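## Task

Pick the wine glass up from the table and hang it inverted on the rack so that its whole stem sits inside a curl that was empty, with the glass touching only the wire. It fails if the glass is dropped or thrown from higher than about a thumb's length, if any glass tips over while no gripper holds it, or if it gets a knock as hard as such a drop. The glass already on the rack must still hang straight in its own curl at the end.

## Robot and tools

Robot: two six-joint arms, left_arm and right_arm, each with a parallel two-finger gripper. Calibrated bases in the scene frame: left_arm at (+0.008, +0.372, 0) m, right_arm at (-0.006, -0.344, 0) m, both facing +x.

Scene frame: origin at table-top height, halfway between the arms; +x reaches out over the table, +z is up, left_arm sits on the +y side (arm names do not match image left/right). Results give each gripper's end_effector_position (m) and end_effector_quat_wxyz in this frame; the position is the point between the finger pads, about 1 cm short of the tips, and may be off by a few cm, more when stretched out. Fingers point along the gripper's +z and open along its y.

Row layout (used by every moving tool): one flat list of 14 numbers, each in [-1, 1], always covering both arms: left_arm's 6 joints then its opening, then right_arm's 6 joints then its opening. Joint order inside each arm is unusual: shoulder, elbow, wrist roll, wrist pitch, waist, wrist yaw. Joint numbers are offsets, not poses: scaled so 1.0 = 2.224 rad for waist, shoulder, elbow and 8.485 rad for wrist pitch, yaw, roll, measured from the Joint targets reported at the start of the action or call (not from the previous row). Sending 0 keeps a joint at its current target. The opening number is absolute: +1 fully open, -1 shut; to leave a gripper unchanged resend its current value, since 0 means half-open.

Joint ranges (rad): waist -2.618..3.054, shoulder 0..3.142, elbow 0..3.142, wrist pitch -1.571..1.571, wrist yaw -1.571..1.571, wrist roll -2.094..2.094. Asking more than 0.059 rad beyond a range gets the action (both arms) refused; a first action that fails makes the whole call refused. Joints pushed to their real end stop there and the result says "joint sent to its limit".

Tools:
- execute_actions(actions, cameras): actions is a list of actions; each action is a list of up to 15 rows, one per 1/30 s step, the last row held for the remaining steps. Empty actions list just reports state. cameras picks images: omitted/null/["all"] for all, [] for none.
- move(target, speed, blend, opening_speed, blocking, cameras): target is one 14-number row or a list of up to 15 rows; every row's joint offsets count from the same starting Joint targets. All joints move in step along a path of at least 0.5 s; speed is the fastest joint's rad/s (0.01 to 12.57, default 0.5), one value or one per target. blend (rad) rounds corners between listed targets. opening_speed (per second on the -1..+1 scale, at least 0.2) ramps the gripper. Finger changes in later list rows happen only after arrival and rest. It does not avoid obstacles or the other arm. Result adds a move: line: done, off_target (resting more than 0.035 rad away), moving, held, or fault; limits=held if steps were withheld. done does not prove contact or no contact. blocking=false returns early while it runs.
- wait(seconds 0 to 10): lets the scene run with last commands held.
- stop(): brakes a running move; needs room.
- zoom_image(camera, region=[x0,y0,x1,y1]) in pixels, at most 504x504, on cam_high, cam_left_wrist or cam_right_wrist (each 896x504).
- read_manual(section): licence texts only.
- finished_scene(scene): ends the current scene (give its number); irreversible, so only call it once the glass hangs unaided.

Results: Joint positions and Joint velocities, one block per arm in the joint order above, ending with finger gap in m (0.093 open) and its rate. Joint targets are the base for your next offsets. grip_measured is the grip motor on the -1..+1 scale; pads meet near -0.94 and each mm of object width adds about 0.0208. Reading may be up to 0.02 high. To grip firmly send about 0.24 below the reading for the object's width; keep sending it to hold; send well above that to release. Closing suddenly far below can spike the squeeze, so close gently on glass. "joint command not followed" means a clearance check changed targets. Joint torques are in joint order; entries 1, 2 and 5 wrap at ±28 N m. MOTOR HOT appears at 75 °C; at 90 °C the arm folds and idles, at 100 °C it collapses, so avoid long stretched holds or pushing at unreachable poses.

Limits on motion: each joint target stays within 0.339 rad (big joints) or 2.2 rad (wrist) of its measured angle, and targets putting the gripper over 200 mm away get scaled back, so large moves may need several actions. If an arm is pressing on something, command its targets back past its measured positions.

Cameras: cam_high is fixed overhead; each wrist camera rides its gripper. Calibration matrices may be slightly off.

Avoid: dropping or releasing the glass more than a few cm above its rest, letting it swing or be knocked, hitting the hanging glass or rack hard, arms pressing into each other, a gripper closing on the other's fingers, anything leaving the table, and fast moves near contact. Any arm fault stop costs; move smoothly.

Each tool is called after "Request:" as name([rows], argument=value, ...), one row to a line, values as JSON.

## Session

Request:
execute_actions(actions=[])

Scene clock: 0.00 s.
left_arm: end_effector_position=(+0.3949, +0.3914, +0.0679) grip_measured=+1.000 end_effector_quat_wxyz=(+0.553, -0.018, +0.831, +0.046) | right_arm: end_effector_position=(+0.3796, -0.3360, +0.0912) grip_measured=+1.000 end_effector_quat_wxyz=(+0.551, -0.005, +0.834, +0.033)
Joint names: [shoulder, elbow, wrist roll, wrist pitch, waist, wrist yaw]
Joint positions: left_arm=[1.625 0.355 0.026 0.875 0.015 -0.084 0.093] | right_arm=[1.484 0.388 0.024 0.692 -0.023 -0.067 0.093]
Joint velocities: within noise
Joint torques (N m): no reading
Heat: left arm: 34 °C; right arm: 37 °C.
Joint targets: left_arm=[1.615 0.364 0.027 0.885 0.015 -0.084] | right_arm=[1.478 0.396 0.024 0.694 -0.023 -0.067]
Tool commands: left_gripper/opening=+1.0 right_gripper/opening=+1.0

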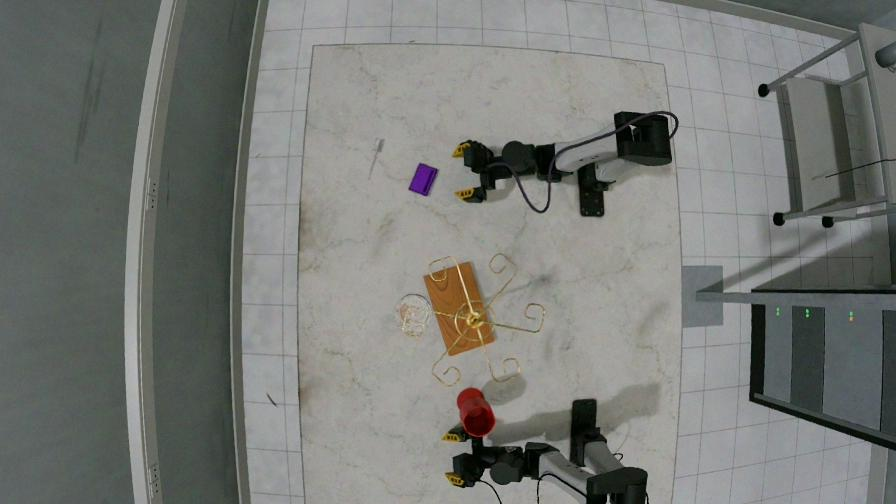

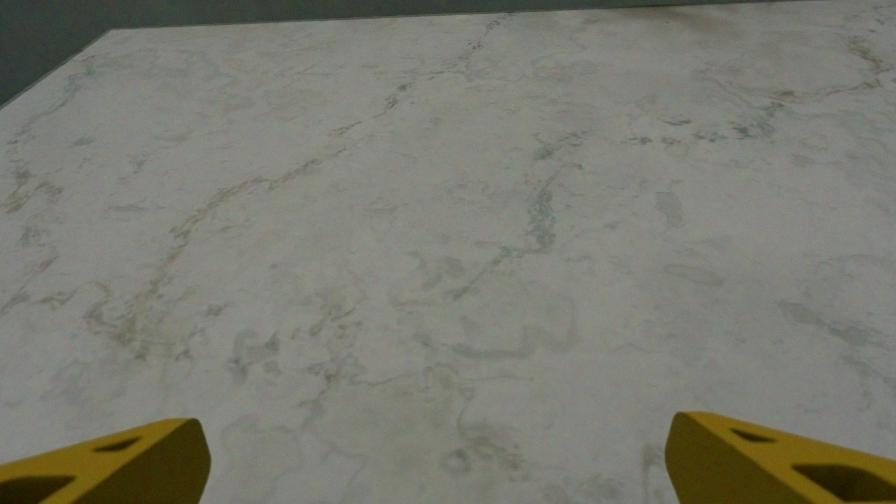

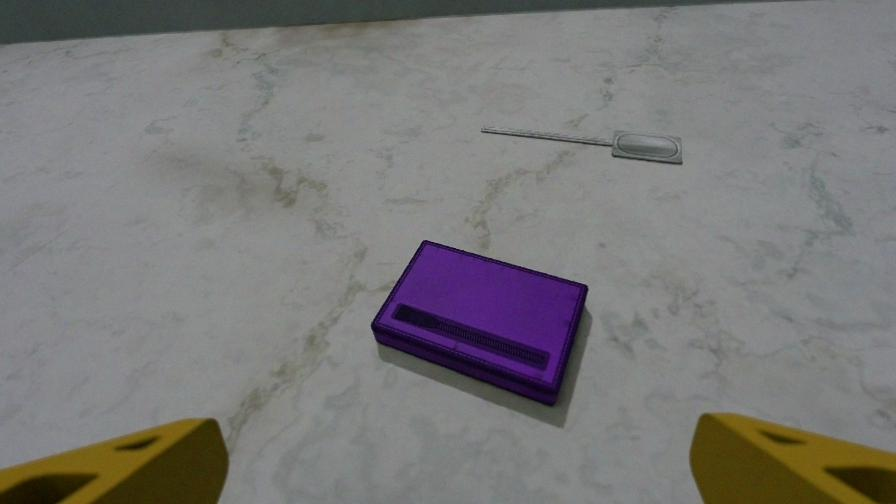

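Request:
zoom_image(camera="cam_high", region=[360, 220, 600, 460])

Request:
zoom_image(camera="cam_high", region=[380, 240, 480, 340])

Request:
zoom_image(camera="cam_high", region=[430, 240, 560, 400])

Scaled by 2.100 from the camera's 896x504 image, which has a finer 1280x720 frame.

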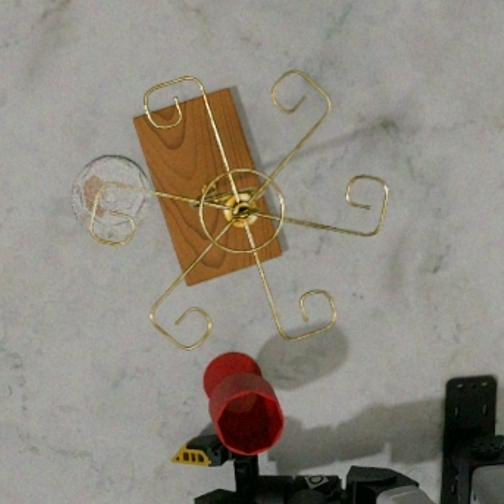

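Scaled by 5.040 from the camera's 896x504 image, which has a finer 1280x720 frame.

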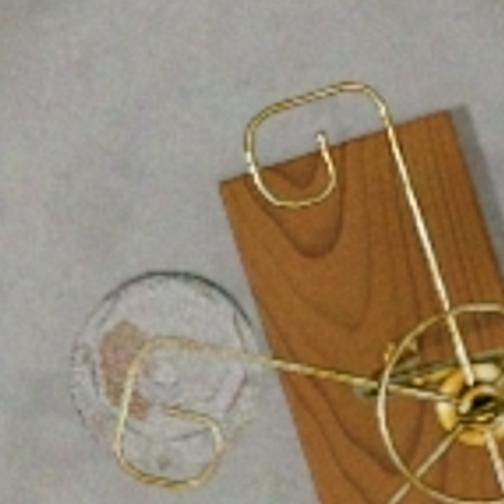

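Scaled by 3.150 from the camera's 896x504 image, which has a finer 1280x720 frame.

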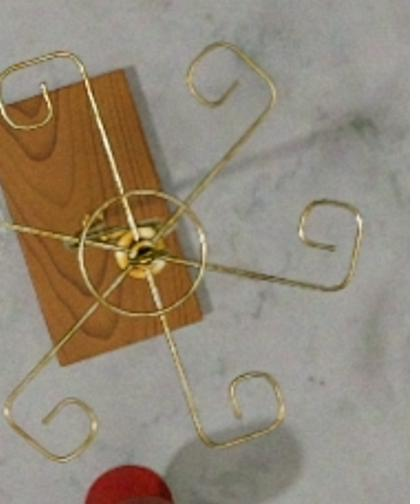

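Request:
zoom_image(camera="cam_high", region=[420, 370, 540, 490])

Request:
zoom_image(camera="cam_high", region=[380, 270, 460, 350])

Request:
zoom_image(camera="cam_high", region=[440, 380, 510, 450])

Scaled by 4.200 from the camera's 896x504 image, which has a finer 1280x720 frame.

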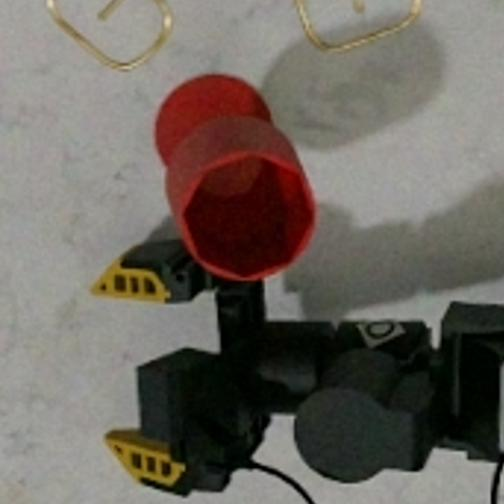

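Scaled by 6.300 from the camera's 896x504 image, which has a finer 1280x720 frame.

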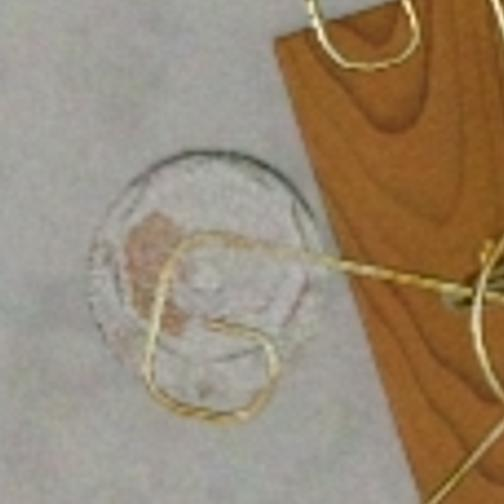

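Scaled by 7.200 from the camera's 896x504 image, which has a finer 1280x720 frame.

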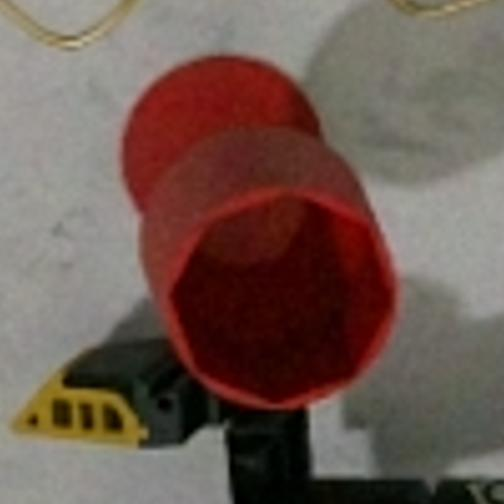

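Request:
move(target=[0, 0, 0, 0, 0, 0, 1, -0.3948, 0.0917, -0.0028, -0.10536, 0.3251, 0.0079, 1], speed=0.8)

Scene clock: 357.30 s.
left_arm: end_effector_position=(+0.3949, +0.3914, +0.0679) grip_measured=+1.000 end_effector_quat_wxyz=(+0.553, -0.018, +0.831, +0.046) | right_arm: end_effector_position=(+0.2096, -0.1573, +0.2645) grip_measured=+1.000 end_effector_quat_wxyz=(+0.586, -0.271, +0.730, +0.224)
Joint names: [shoulder, elbow, wrist roll, wrist pitch, waist, wrist yaw]
Joint positions: left_arm=[1.625 0.355 0.026 0.875 0.015 -0.084 0.093] | right_arm=[0.599 0.573 0.007 -0.19 0.693 -0.012 0.093]
Joint velocities: within noise
Joint torques (N m): left_arm=[-7.21 4.38 -0.04 2.03 -0.58 -0.03] | right_arm=[0.16 8.95 -0.19 1.7 0.55 -0.06]
Heat: left arm: 51 °C; right arm: 42 °C.
Joint targets: left_arm=[1.615 0.364 0.027 0.885 0.015 -0.084] | right_arm=[0.600 0.600 0.000 -0.200 0.700 -0.001]
move: done
camera_calibration:
cam_right_wrist: T_world_to_cam=[[0.643189, -0.764366, -0.045304, -0.241416], [-0.476886, -0.353588, -0.804708, 0.297341], [0.599073, 0.539184, -0.591939, 0.193591], [0, 0, 0, 1]] pos_world=[0.181099, -0.183775, 0.34293]

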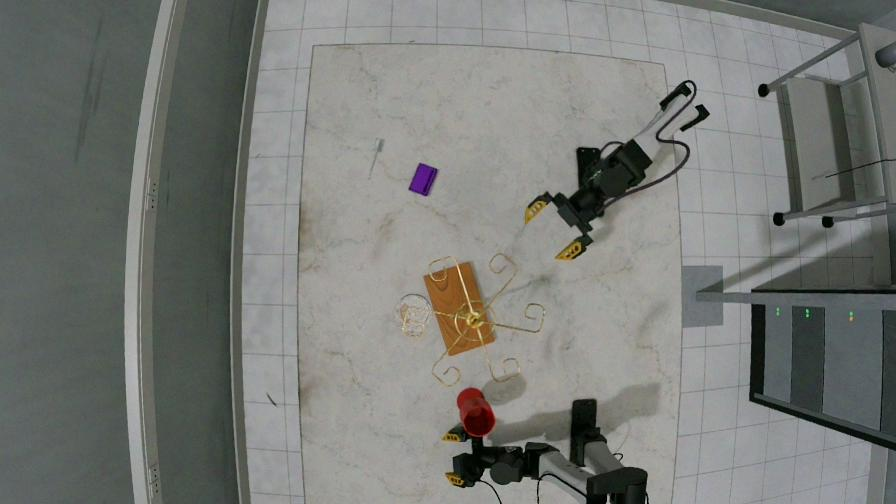

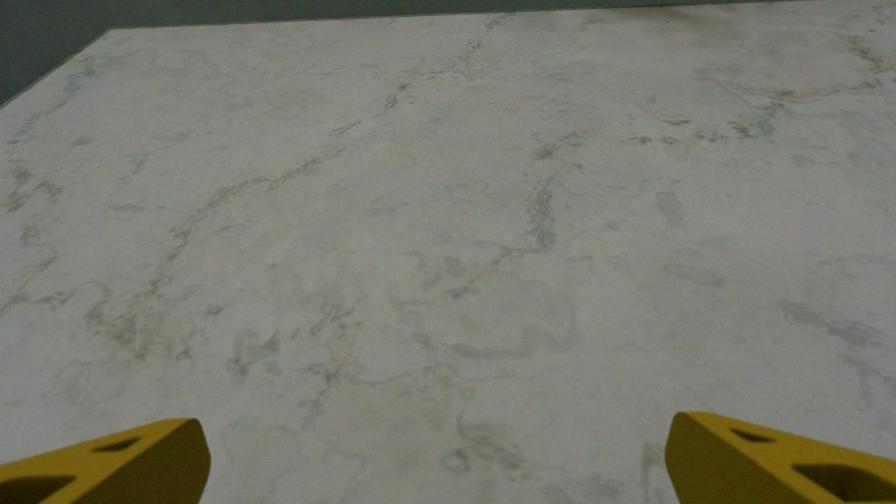

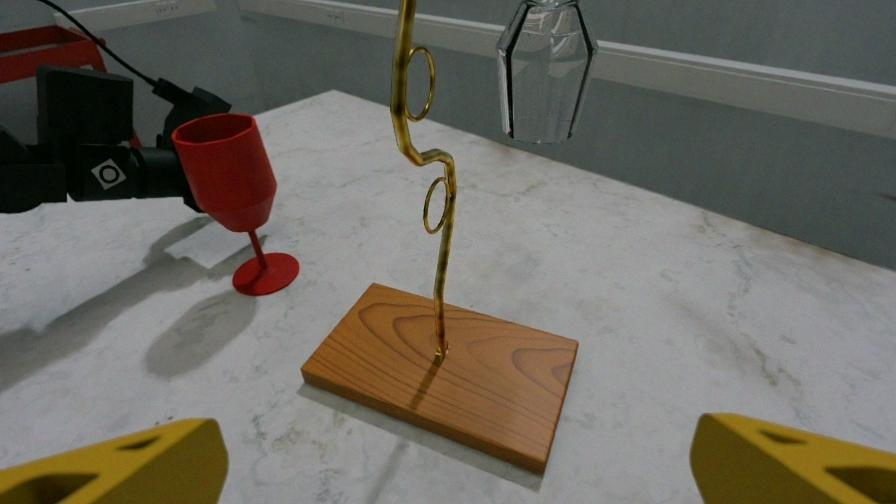

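Request:
move([
  [-0.0922, -0.0526, 0, -0.0336, 0.2965, 0, 1, 0.1574, 0.3597, 0, -0.0678, 0.0337, 0, 1],
  [-0.0922, -0.0526, 0.0793, -0.0497, 0.2965, 0.1938, 1, 0.3147, 0.7194, 0, -0.1355, 0.0674, 0, 1],
], speed=1.0)

Scene clock: 650.57 s.
left_arm: end_effector_position=(+0.2629, +0.3589, +0.1202) grip_measured=+1.000 end_effector_quat_wxyz=(+0.629, +0.294, +0.650, -0.308) | right_arm: end_effector_position=(+0.1729, -0.1352, +0.4891) grip_measured=+1.000 end_effector_quat_wxyz=(+0.480, -0.352, +0.771, +0.226)
Joint names: [shoulder, elbow, wrist roll, wrist pitch, waist, wrist yaw]
Joint positions: left_arm=[1.433 0.255 0.684 0.464 0.67 1.544 0.093] | right_arm=[1.295 2.179 0.007 -1.336 0.842 -0.01 0.093]
Joint velocities: within noise
Joint torques (N m): left_arm=[-6.11 2.97 0.14 1.09 0.1 0.53] | right_arm=[-1.4 5.48 -0.2 1.55 0.58 -0.1]
Heat: left arm: 52 °C; right arm: 47 °C.
Joint targets: left_arm=[1.410 0.247 0.700 0.463 0.675 1.560] | right_arm=[1.300 2.200 0.000 -1.349 0.850 -0.001]
move: done
camera_calibration:
cam_left_wrist: T_world_to_cam=[[-0.777839, -0.628111, 0.0210575, 0.428709], [-0.282772, 0.319863, -0.904283, 0.108439], [0.561254, -0.709341, -0.426414, 0.238868], [0, 0, 0, 1]] pos_world=[0.230065, 0.40403, 0.190889]
cam_right_wrist: T_world_to_cam=[[0.742311, -0.668801, -0.040993, -0.196985], [-0.532068, -0.551154, -0.642754, 0.372078], [0.407281, 0.498934, -0.764975, 0.448935], [0, 0, 0, 1]] pos_world=[0.161352, -0.150661, 0.574504]

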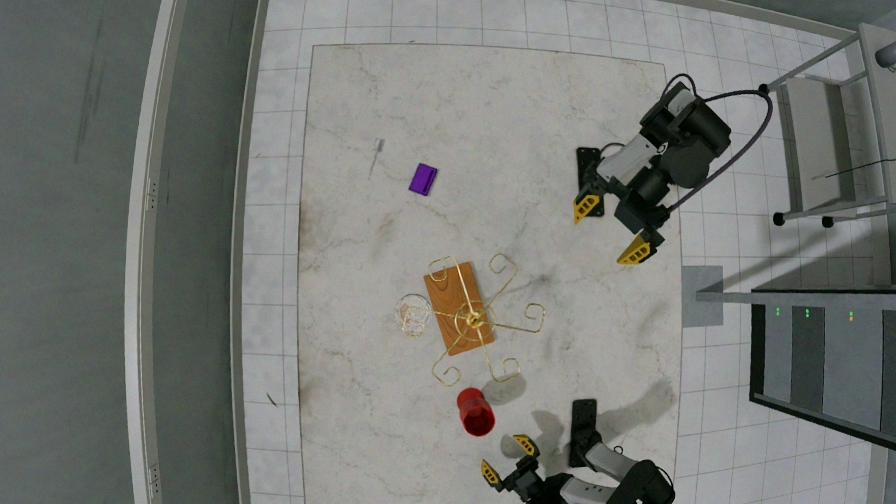

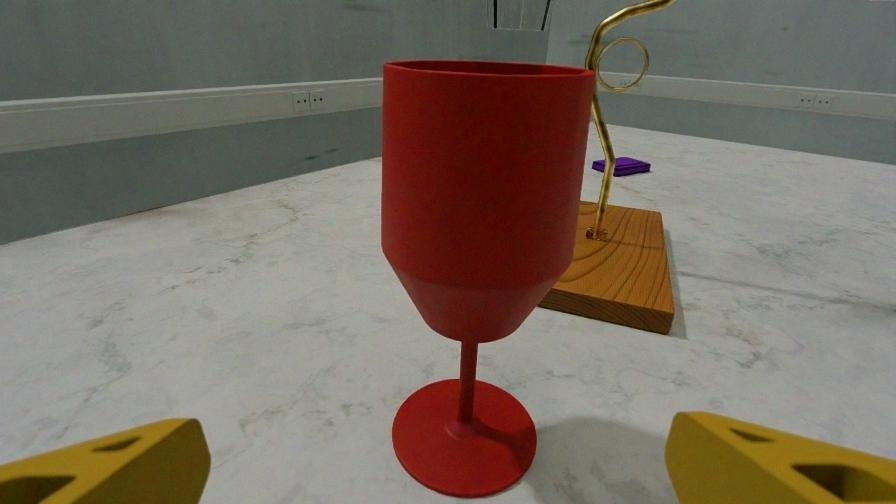

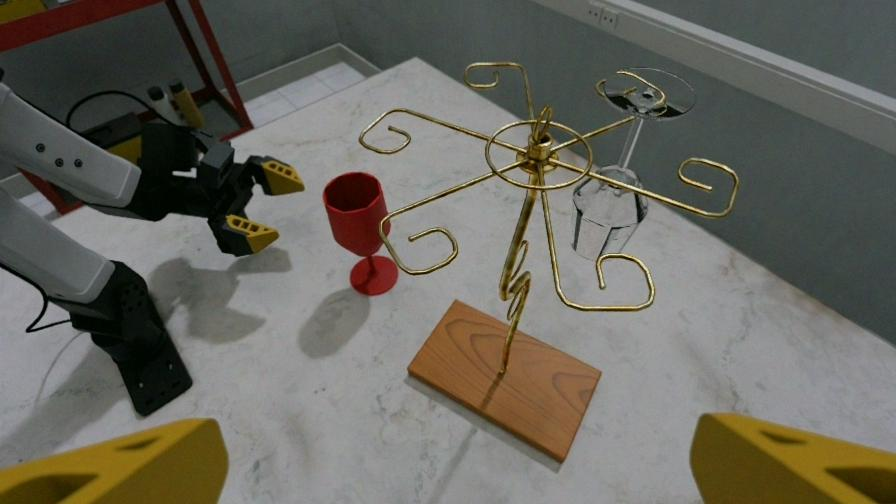

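Request:
zoom_image(camera="cam_right_wrist", region=[560, 40, 760, 240])

Request:
zoom_image(camera="cam_right_wrist", region=[340, 40, 560, 260])

Request:
zoom_image(camera="cam_right_wrist", region=[340, 40, 760, 320])

Scaled by 2.520 from the camera's 896x504 image, which has a finer 1280x720 frame.

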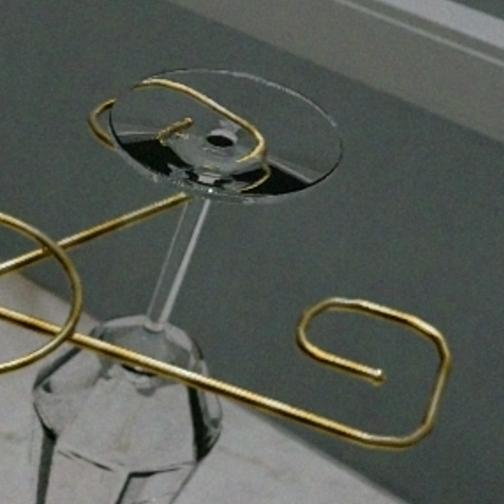

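Scaled by 2.291 from the camera's 896x504 image, which has a finer 1280x720 frame.

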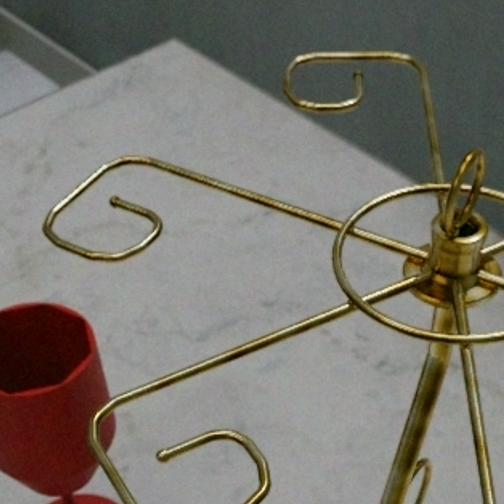

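Scaled by 1.200 from the camera's 896x504 image, which has a finer 1280x720 frame.

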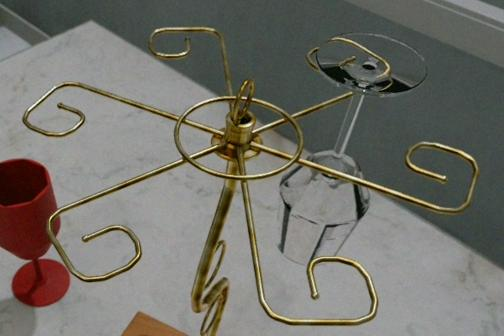

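Request:
zoom_image(camera="cam_high", region=[445, 375, 505, 435])

Request:
zoom_image(camera="cam_left_wrist", region=[340, 20, 640, 320])

Request:
zoom_image(camera="cam_left_wrist", region=[340, 250, 590, 500])

Request:
zoom_image(camera="cam_high", region=[460, 410, 560, 510])

Scaled by 8.400 from the camera's 896x504 image, which has a finer 1280x720 frame.

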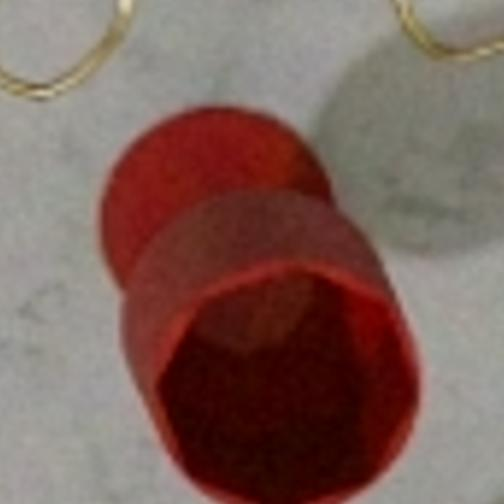

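Scaled by 1.680 from the camera's 896x504 image, which has a finer 1280x720 frame.

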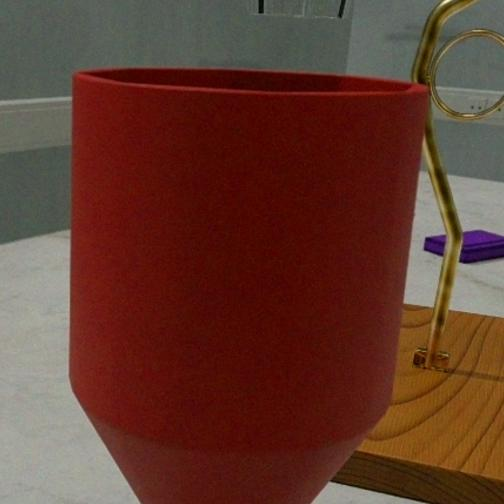

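Scaled by 2.016 from the camera's 896x504 image, which has a finer 1280x720 frame.

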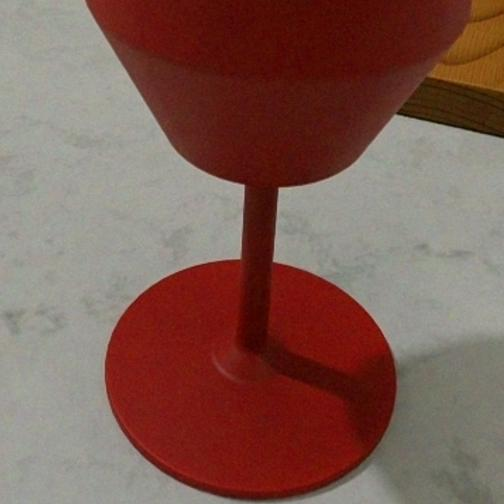

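Invalid region (460, 410, 560, 510): it reaches outside that camera's 896x504 image.

Request:
move(target=[0.0157, 0.0710, 0.0014, -0.0127, -0.0665, 0.0024, 1, 0, 0, 0, 0, 0, 0, 1], speed=0.5)

Scene clock: 911.23 s.
left_arm: end_effector_position=(+0.2786, +0.3353, +0.1434) grip_measured=+1.000 end_effector_quat_wxyz=(+0.613, +0.350, +0.616, -0.350) | right_arm: end_effector_position=(+0.1728, -0.1352, +0.4888) grip_measured=+1.000 end_effector_quat_wxyz=(+0.480, -0.352, +0.771, +0.226)
Joint names: [shoulder, elbow, wrist roll, wrist pitch, waist, wrist yaw]
Joint positions: left_arm=[1.438 0.382 0.696 0.357 0.531 1.565 0.093] | right_arm=[1.295 2.179 0.007 -1.337 0.842 -0.01 0.093]
Joint velocities: within noise
Joint torques (N m): left_arm=[-3.84 6.04 0.11 1.11 -0.75 0.51] | right_arm=[-1.46 5.56 -0.16 1.59 0.53 -0.04]
Heat: left arm: 36 °C; right arm: 43 °C.
Joint targets: left_arm=[1.445 0.405 0.712 0.355 0.527 1.581] | right_arm=[1.300 2.200 0.000 -1.349 0.850 -0.001]
move: done
camera_calibration:
cam_left_wrist: T_world_to_cam=[[-0.865874, -0.500217, -0.00674081, 0.411246], [-0.20191, 0.36177, -0.91014, 0.105686], [0.457706, -0.786706, -0.414246, 0.276142], [0, 0, 0, 1]] pos_world=[0.251035, 0.38472, 0.213352]
cam_right_wrist: T_world_to_cam=[[0.742285, -0.668832, -0.0409547, -0.197015], [-0.53257, -0.551757, -0.641821, 0.371399], [0.406673, 0.498225, -0.76576, 0.449225], [0, 0, 0, 1]] pos_world=[0.16135, -0.150663, 0.574301]

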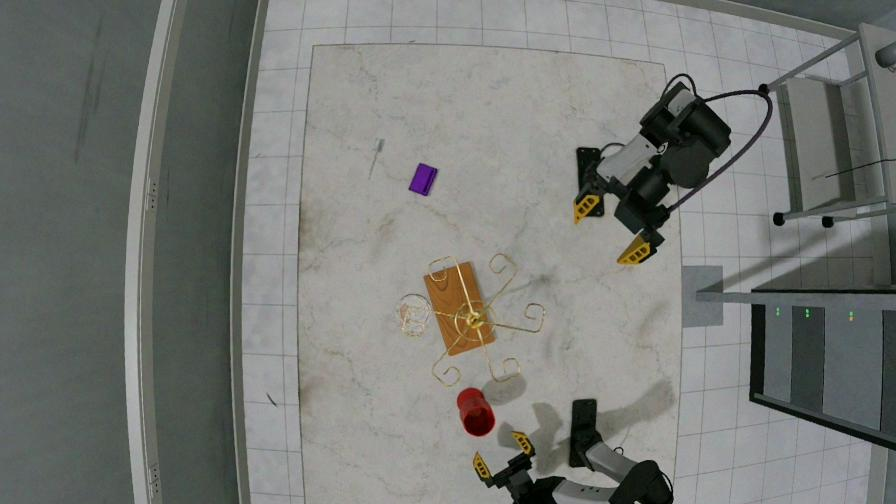

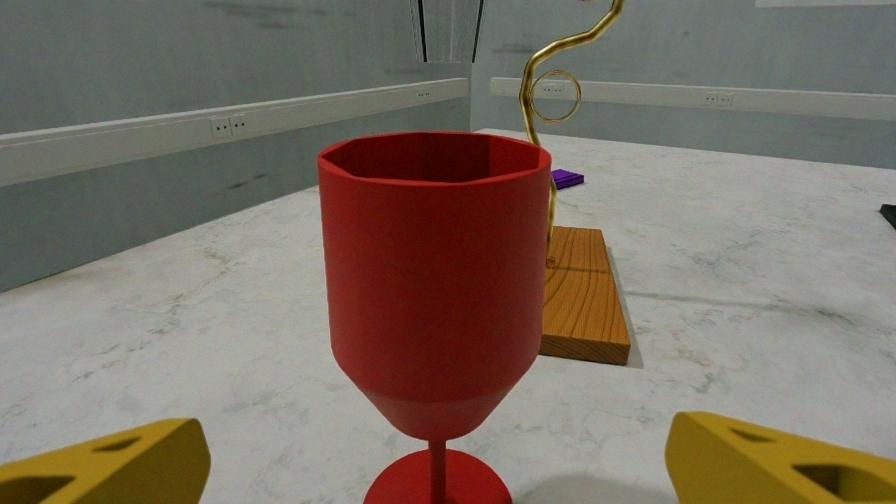

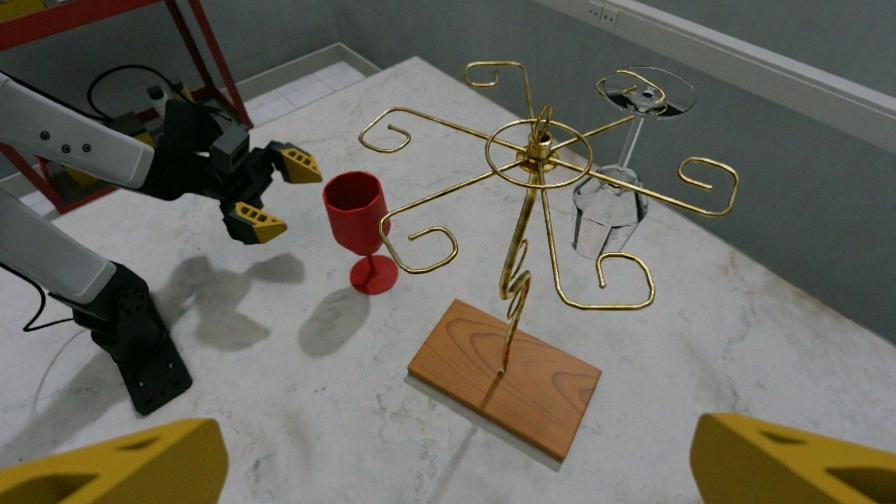

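Request:
move(target=[0.0814, 0.0715, 0.0005, 0.0027, -0.0742, 0.0005, 1, 0, 0, 0, 0, 0, 0, 1], speed=0.3, cameras=["cam_left_wrist", "cam_right_wrist"])

Scene clock: 964.63 s.
left_arm: end_effector_position=(+0.3076, +0.3060, +0.1403) grip_measured=+1.000 end_effector_quat_wxyz=(+0.578, +0.394, +0.587, -0.407) | right_arm: end_effector_position=(+0.1728, -0.1353, +0.4887) grip_measured=+1.000 end_effector_quat_wxyz=(+0.479, -0.353, +0.771, +0.226)
Joint names: [shoulder, elbow, wrist roll, wrist pitch, waist, wrist yaw]
Joint positions: left_arm=[1.618 0.538 0.7 0.358 0.366 1.569 0.093] | right_arm=[1.295 2.179 0.007 -1.338 0.842 -0.01 0.093]
Joint velocities: within noise
Joint torques (N m): left_arm=[-5.72 6.02 0.09 1.27 -0.79 0.49] | right_arm=[-1.39 5.52 -0.13 1.6 0.59 -0.07]
Heat: left arm: 36 °C; right arm: 43 °C.
Joint targets: left_arm=[1.626 0.564 0.715 0.378 0.362 1.585] | right_arm=[1.300 2.200 0.000 -1.349 0.850 -0.001]
move: done
camera_calibration:
cam_left_wrist: T_world_to_cam=[[-0.937393, -0.348011, 0.0134724, 0.394169], [-0.15479, 0.381661, -0.911249, 0.0989066], [0.311983, -0.856284, -0.411636, 0.304392], [0, 0, 0, 1]] pos_world=[0.289836, 0.360073, 0.210117]
cam_right_wrist: T_world_to_cam=[[0.742313, -0.668802, -0.0409294, -0.197034], [-0.532675, -0.551961, -0.641558, 0.37117], [0.406484, 0.498039, -0.765981, 0.449277], [0, 0, 0, 1]] pos_world=[0.16135, -0.150663, 0.574201]
Images, in order (width x height): cam_left_wrist 896x504, cam_right_wrist 896x504.

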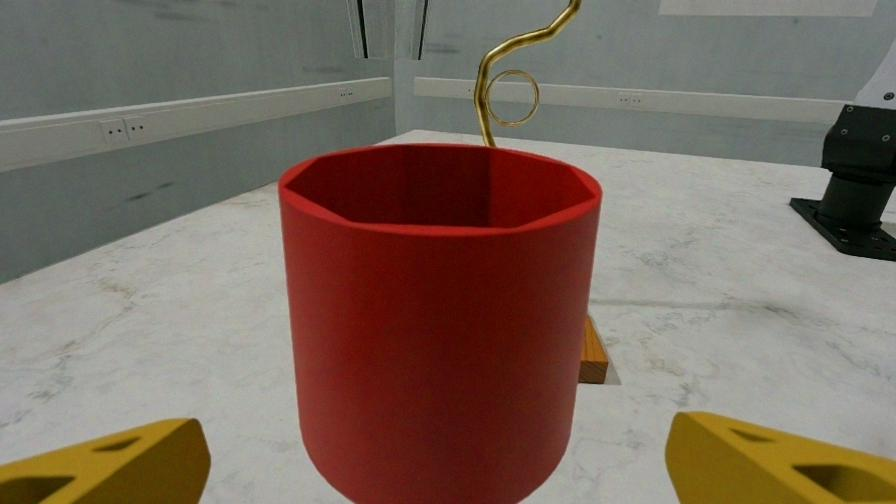

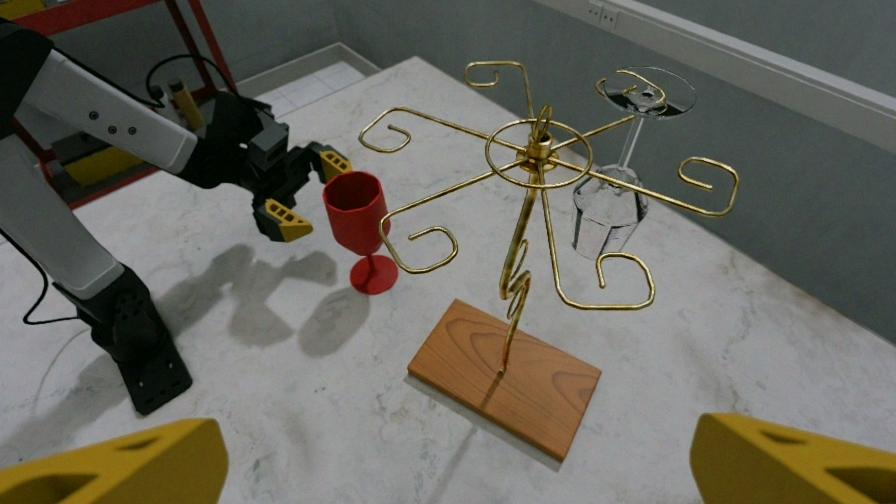

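Request:
move(target=[0.0504, 0.0589, 0.0012, -0.0008, -0.0733, 0, 1, 0, 0, 0, 0, 0, 0, 1], speed=0.2, cameras=["cam_left_wrist", "cam_right_wrist"])

Scene clock: 1001.67 s.
left_arm: end_effector_position=(+0.3258, +0.2647, +0.1418) grip_measured=+1.000 end_effector_quat_wxyz=(+0.549, +0.449, +0.546, -0.445) | right_arm: end_effector_position=(+0.1728, -0.1353, +0.4887) grip_measured=+1.000 end_effector_quat_wxyz=(+0.479, -0.353, +0.771, +0.226)
Joint names: [shoulder, elbow, wrist roll, wrist pitch, waist, wrist yaw]
Joint positions: left_arm=[1.729 0.669 0.71 0.358 0.202 1.57 0.093] | right_arm=[1.295 2.179 0.007 -1.338 0.842 -0.01 0.093]
Joint velocities: within noise
Joint torques (N m): left_arm=[-6.49 6.02 0.14 1.2 -0.66 0.47] | right_arm=[-1.36 5.49 -0.13 1.64 0.65 -0.07]
Heat: left arm: 37 °C; right arm: 43 °C.
Joint targets: left_arm=[1.738 0.695 0.726 0.371 0.199 1.585] | right_arm=[1.300 2.200 0.000 -1.349 0.850 -0.001]
move: done
camera_calibration:
cam_left_wrist: T_world_to_cam=[[-0.981641, -0.190042, -0.0162656, 0.373691], [-0.0636576, 0.406814, -0.911291, 0.0824203], [0.1798, -0.893525, -0.411443, 0.316898], [0, 0, 0, 1]] pos_world=[0.315099, 0.320644, 0.211573]
cam_right_wrist: T_world_to_cam=[[0.742313, -0.668802, -0.0409294, -0.197034], [-0.532675, -0.551961, -0.641558, 0.37117], [0.406484, 0.498039, -0.765981, 0.449277], [0, 0, 0, 1]] pos_world=[0.16135, -0.150663, 0.574201]
Images, in order (width x height): cam_left_wrist 896x504, cam_right_wrist 896x504.

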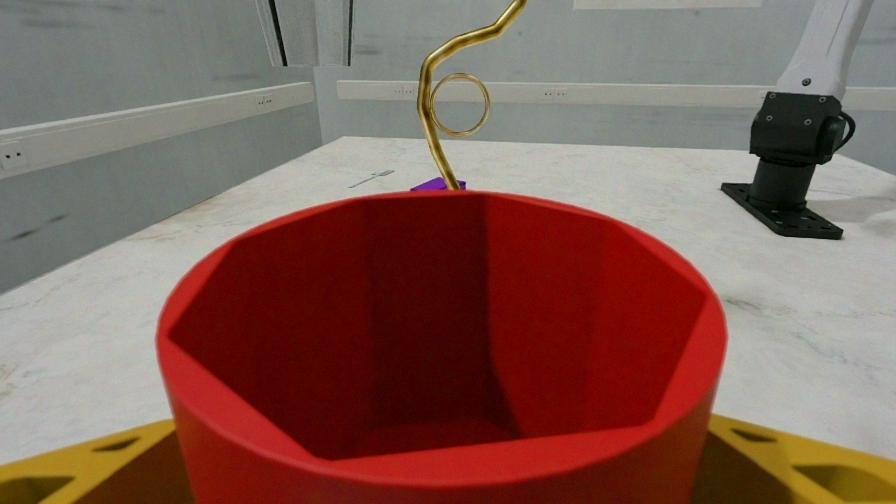

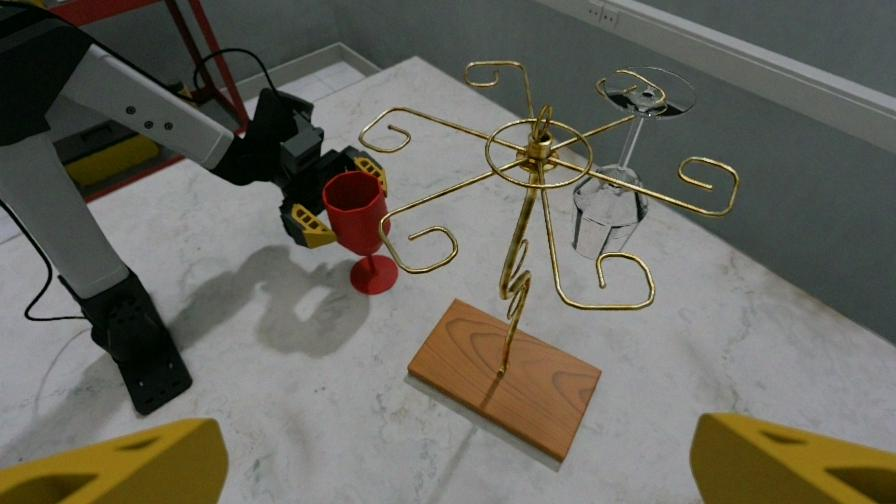

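Request:
move(target=[0, 0, 0, 0, 0, 0, 0.25, 0, 0, 0, 0, 0, 0, 1], opening_speed=0.3, cameras=["cam_left_wrist"])

Scene clock: 1024.30 s.
left_arm: end_effector_position=(+0.3257, +0.2647, +0.1418) grip_measured=+0.534 end_effector_quat_wxyz=(+0.550, +0.449, +0.546, -0.445) | right_arm: end_effector_position=(+0.1728, -0.1353, +0.4887) grip_measured=+1.000 end_effector_quat_wxyz=(+0.479, -0.353, +0.771, +0.226)
Joint names: [shoulder, elbow, wrist roll, wrist pitch, waist, wrist yaw]
Joint positions: left_arm=[1.729 0.669 0.711 0.358 0.202 1.57 0.071] | right_arm=[1.295 2.179 0.007 -1.338 0.842 -0.01 0.093]
Joint velocities: within noise
Joint torques (N m): left_arm=[-6.65 5.86 0.07 1.23 -0.73 0.47] | right_arm=[-1.43 5.48 -0.19 1.64 0.46 -0.06]
Heat: left arm: 37 °C; right arm: 43 °C.
Joint targets: left_arm=[1.738 0.695 0.726 0.371 0.199 1.585] | right_arm=[1.300 2.200 0.000 -1.349 0.850 -0.001]
move: done
camera_calibration:
cam_left_wrist: T_world_to_cam=[[-0.981681, -0.189765, -0.0170864, 0.37369], [-0.0627674, 0.406765, -0.911374, 0.0821685], [0.179897, -0.893606, -0.411225, 0.316866], [0, 0, 0, 1]] pos_world=[0.314999, 0.320643, 0.211574]
Images, in order (width x height): cam_left_wrist 896x504.

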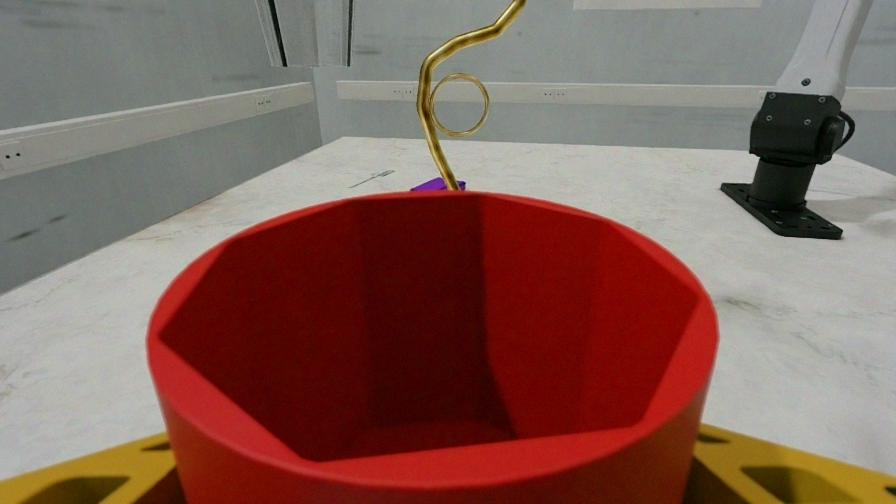

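Request:
move(target=[-0.0958, 0.1731, 0.0458, -0.1168, 0, 0, 0.25, 0, 0, 0, 0, 0, 0, 1], speed=0.4)

Scene clock: 1203.23 s.
left_arm: end_effector_position=(+0.3267, +0.2649, +0.2439) grip_measured=+0.532 end_effector_quat_wxyz=(+0.542, +0.440, +0.554, -0.454) | right_arm: end_effector_position=(+0.1728, -0.1353, +0.4887) grip_measured=+1.000 end_effector_quat_wxyz=(+0.479, -0.353, +0.771, +0.226)
Joint names: [shoulder, elbow, wrist roll, wrist pitch, waist, wrist yaw]
Joint positions: left_arm=[1.556 1.048 1.099 -0.617 0.202 1.571 0.071] | right_arm=[1.295 2.179 0.007 -1.338 0.842 -0.01 0.093]
Joint velocities: within noise
Joint torques (N m): left_arm=[-10.1 7.47 0.11 0.75 -0.73 0.62] | right_arm=[-1.39 5.44 -0.13 1.63 0.53 -0.09]
Heat: left arm: 37 °C; right arm: 43 °C.
Joint targets: left_arm=[1.525 1.080 1.115 -0.620 0.199 1.585] | right_arm=[1.300 2.200 0.000 -1.349 0.850 -0.001]
move: done
camera_calibration:
cam_left_wrist: T_world_to_cam=[[-0.981723, -0.189534, 0.0172222, 0.368071], [-0.0932724, 0.400283, -0.911632, 0.186967], [0.165892, -0.896577, -0.410645, 0.364071], [0, 0, 0, 1]] pos_world=[0.318387, 0.32134, 0.313611]
cam_right_wrist: T_world_to_cam=[[0.742313, -0.668802, -0.0409294, -0.197034], [-0.532675, -0.551961, -0.641558, 0.37117], [0.406484, 0.498039, -0.765981, 0.449277], [0, 0, 0, 1]] pos_world=[0.16135, -0.150663, 0.574201]

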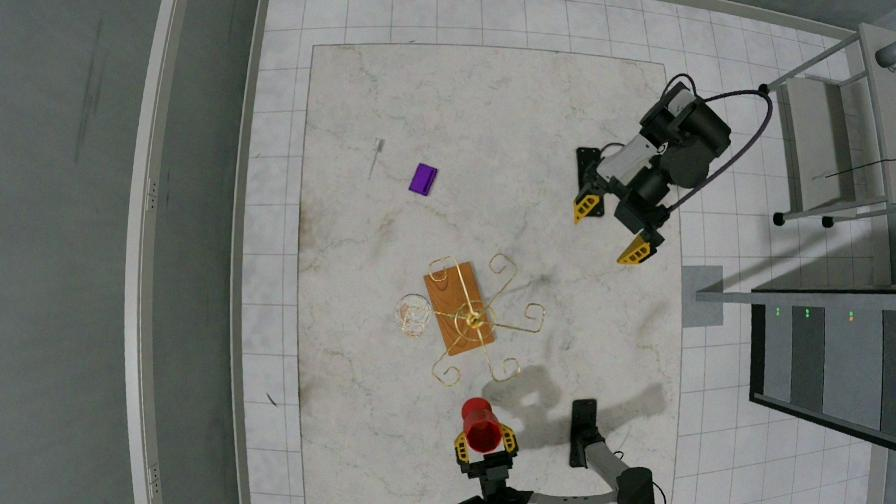

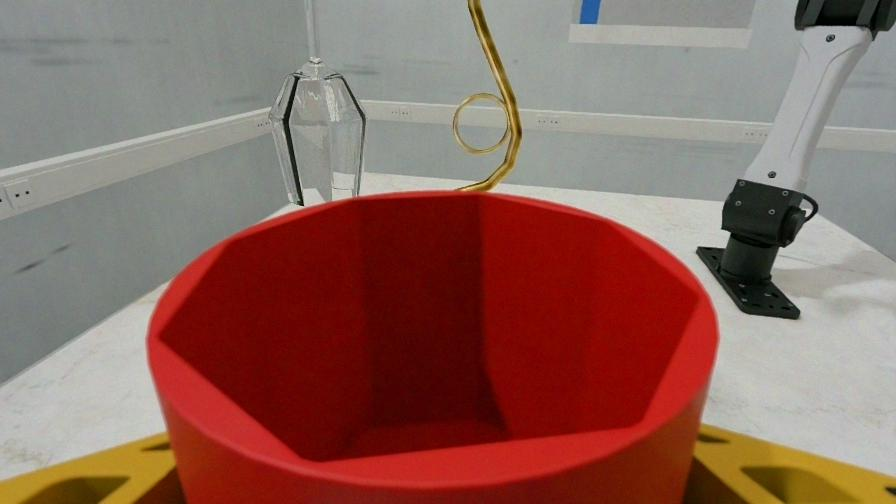

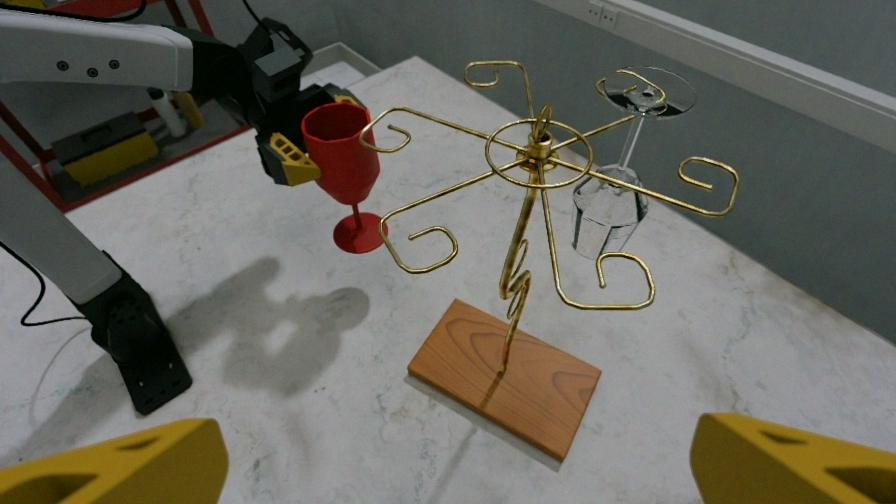

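Request:
move(target=[0, 0.0382, -0.3612, -0.0194, 0, 0, 0.25, 0, 0, 0, 0, 0, 0, 1], speed=0.9)

Scene clock: 1229.17 s.
left_arm: end_effector_position=(+0.3482, +0.2718, +0.2412) grip_measured=+0.531 end_effector_quat_wxyz=(-0.247, -0.472, +0.592, -0.604) | right_arm: end_effector_position=(+0.1728, -0.1353, +0.4887) grip_measured=+1.000 end_effector_quat_wxyz=(+0.479, -0.353, +0.771, +0.226)
Joint names: [shoulder, elbow, wrist roll, wrist pitch, waist, wrist yaw]
Joint positions: left_arm=[1.556 1.13 -1.573 -0.639 0.202 1.401 0.071] | right_arm=[1.295 2.179 0.007 -1.338 0.842 -0.01 0.093]
Joint velocities: within noise
Joint torques (N m): left_arm=[-10.29 8.02 -4.57 -0.44 -0.76 2.09] | right_arm=[-1.36 5.45 -0.15 1.61 0.43 -0.06]
Heat: left arm: 40 °C; right arm: 43 °C.
Joint targets: left_arm=[1.525 1.165 -1.950 -0.784 0.199 1.585] | right_arm=[1.300 2.200 0.000 -1.349 0.850 -0.001]
move: off_target (left_arm); left_arm: the wrist roll is farthest, 0.376 rad from its target
camera_calibration:
cam_left_wrist: T_world_to_cam=[[0.851353, 0.183663, 0.491391, -0.463654], [-0.518332, 0.150216, 0.841883, -0.0231926], [0.0808077, -0.971444, 0.223085, 0.262638], [0, 0, 0, 1]] pos_world=[0.361489, 0.343778, 0.18877]
cam_right_wrist: T_world_to_cam=[[0.742313, -0.668802, -0.0409294, -0.197034], [-0.532675, -0.551961, -0.641558, 0.37117], [0.406484, 0.498039, -0.765981, 0.449277], [0, 0, 0, 1]] pos_world=[0.16135, -0.150663, 0.574201]

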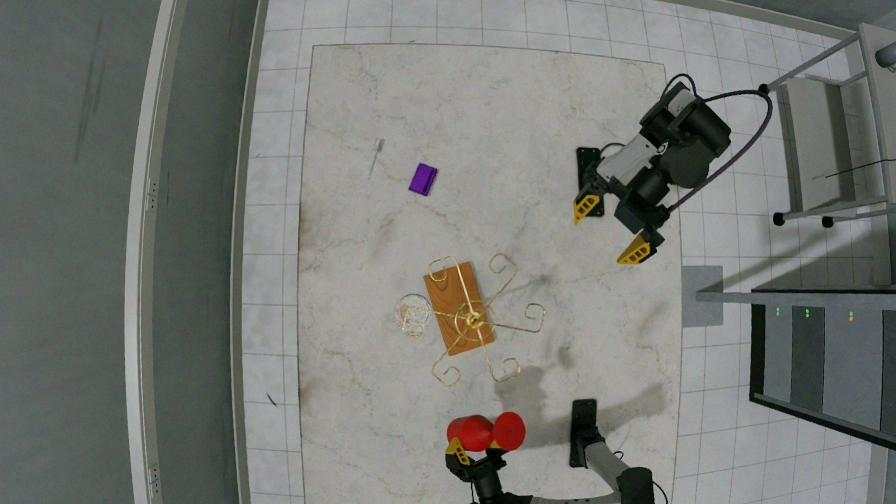

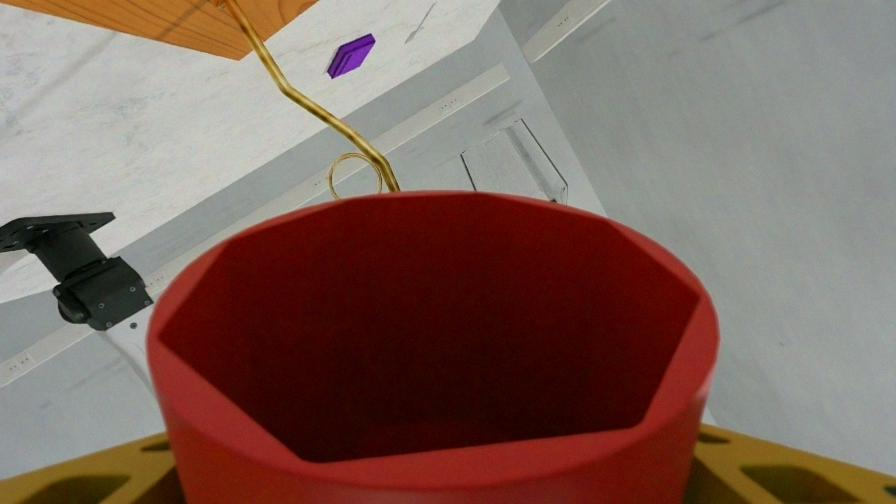

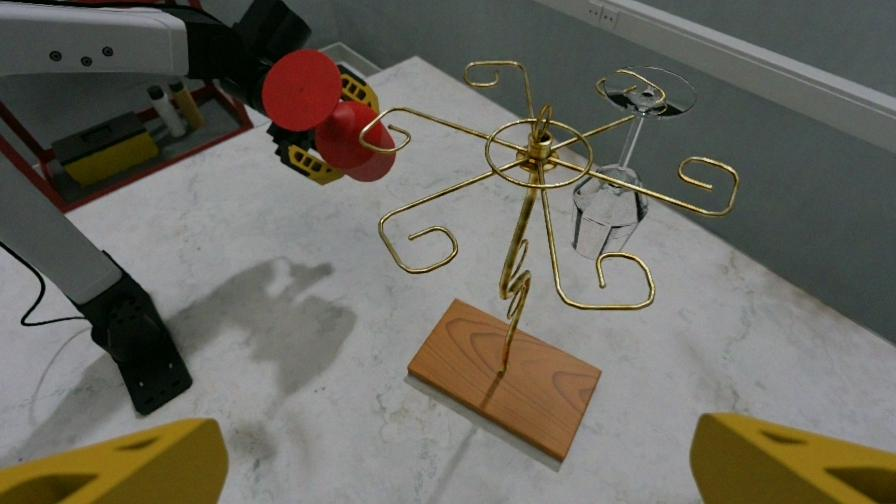

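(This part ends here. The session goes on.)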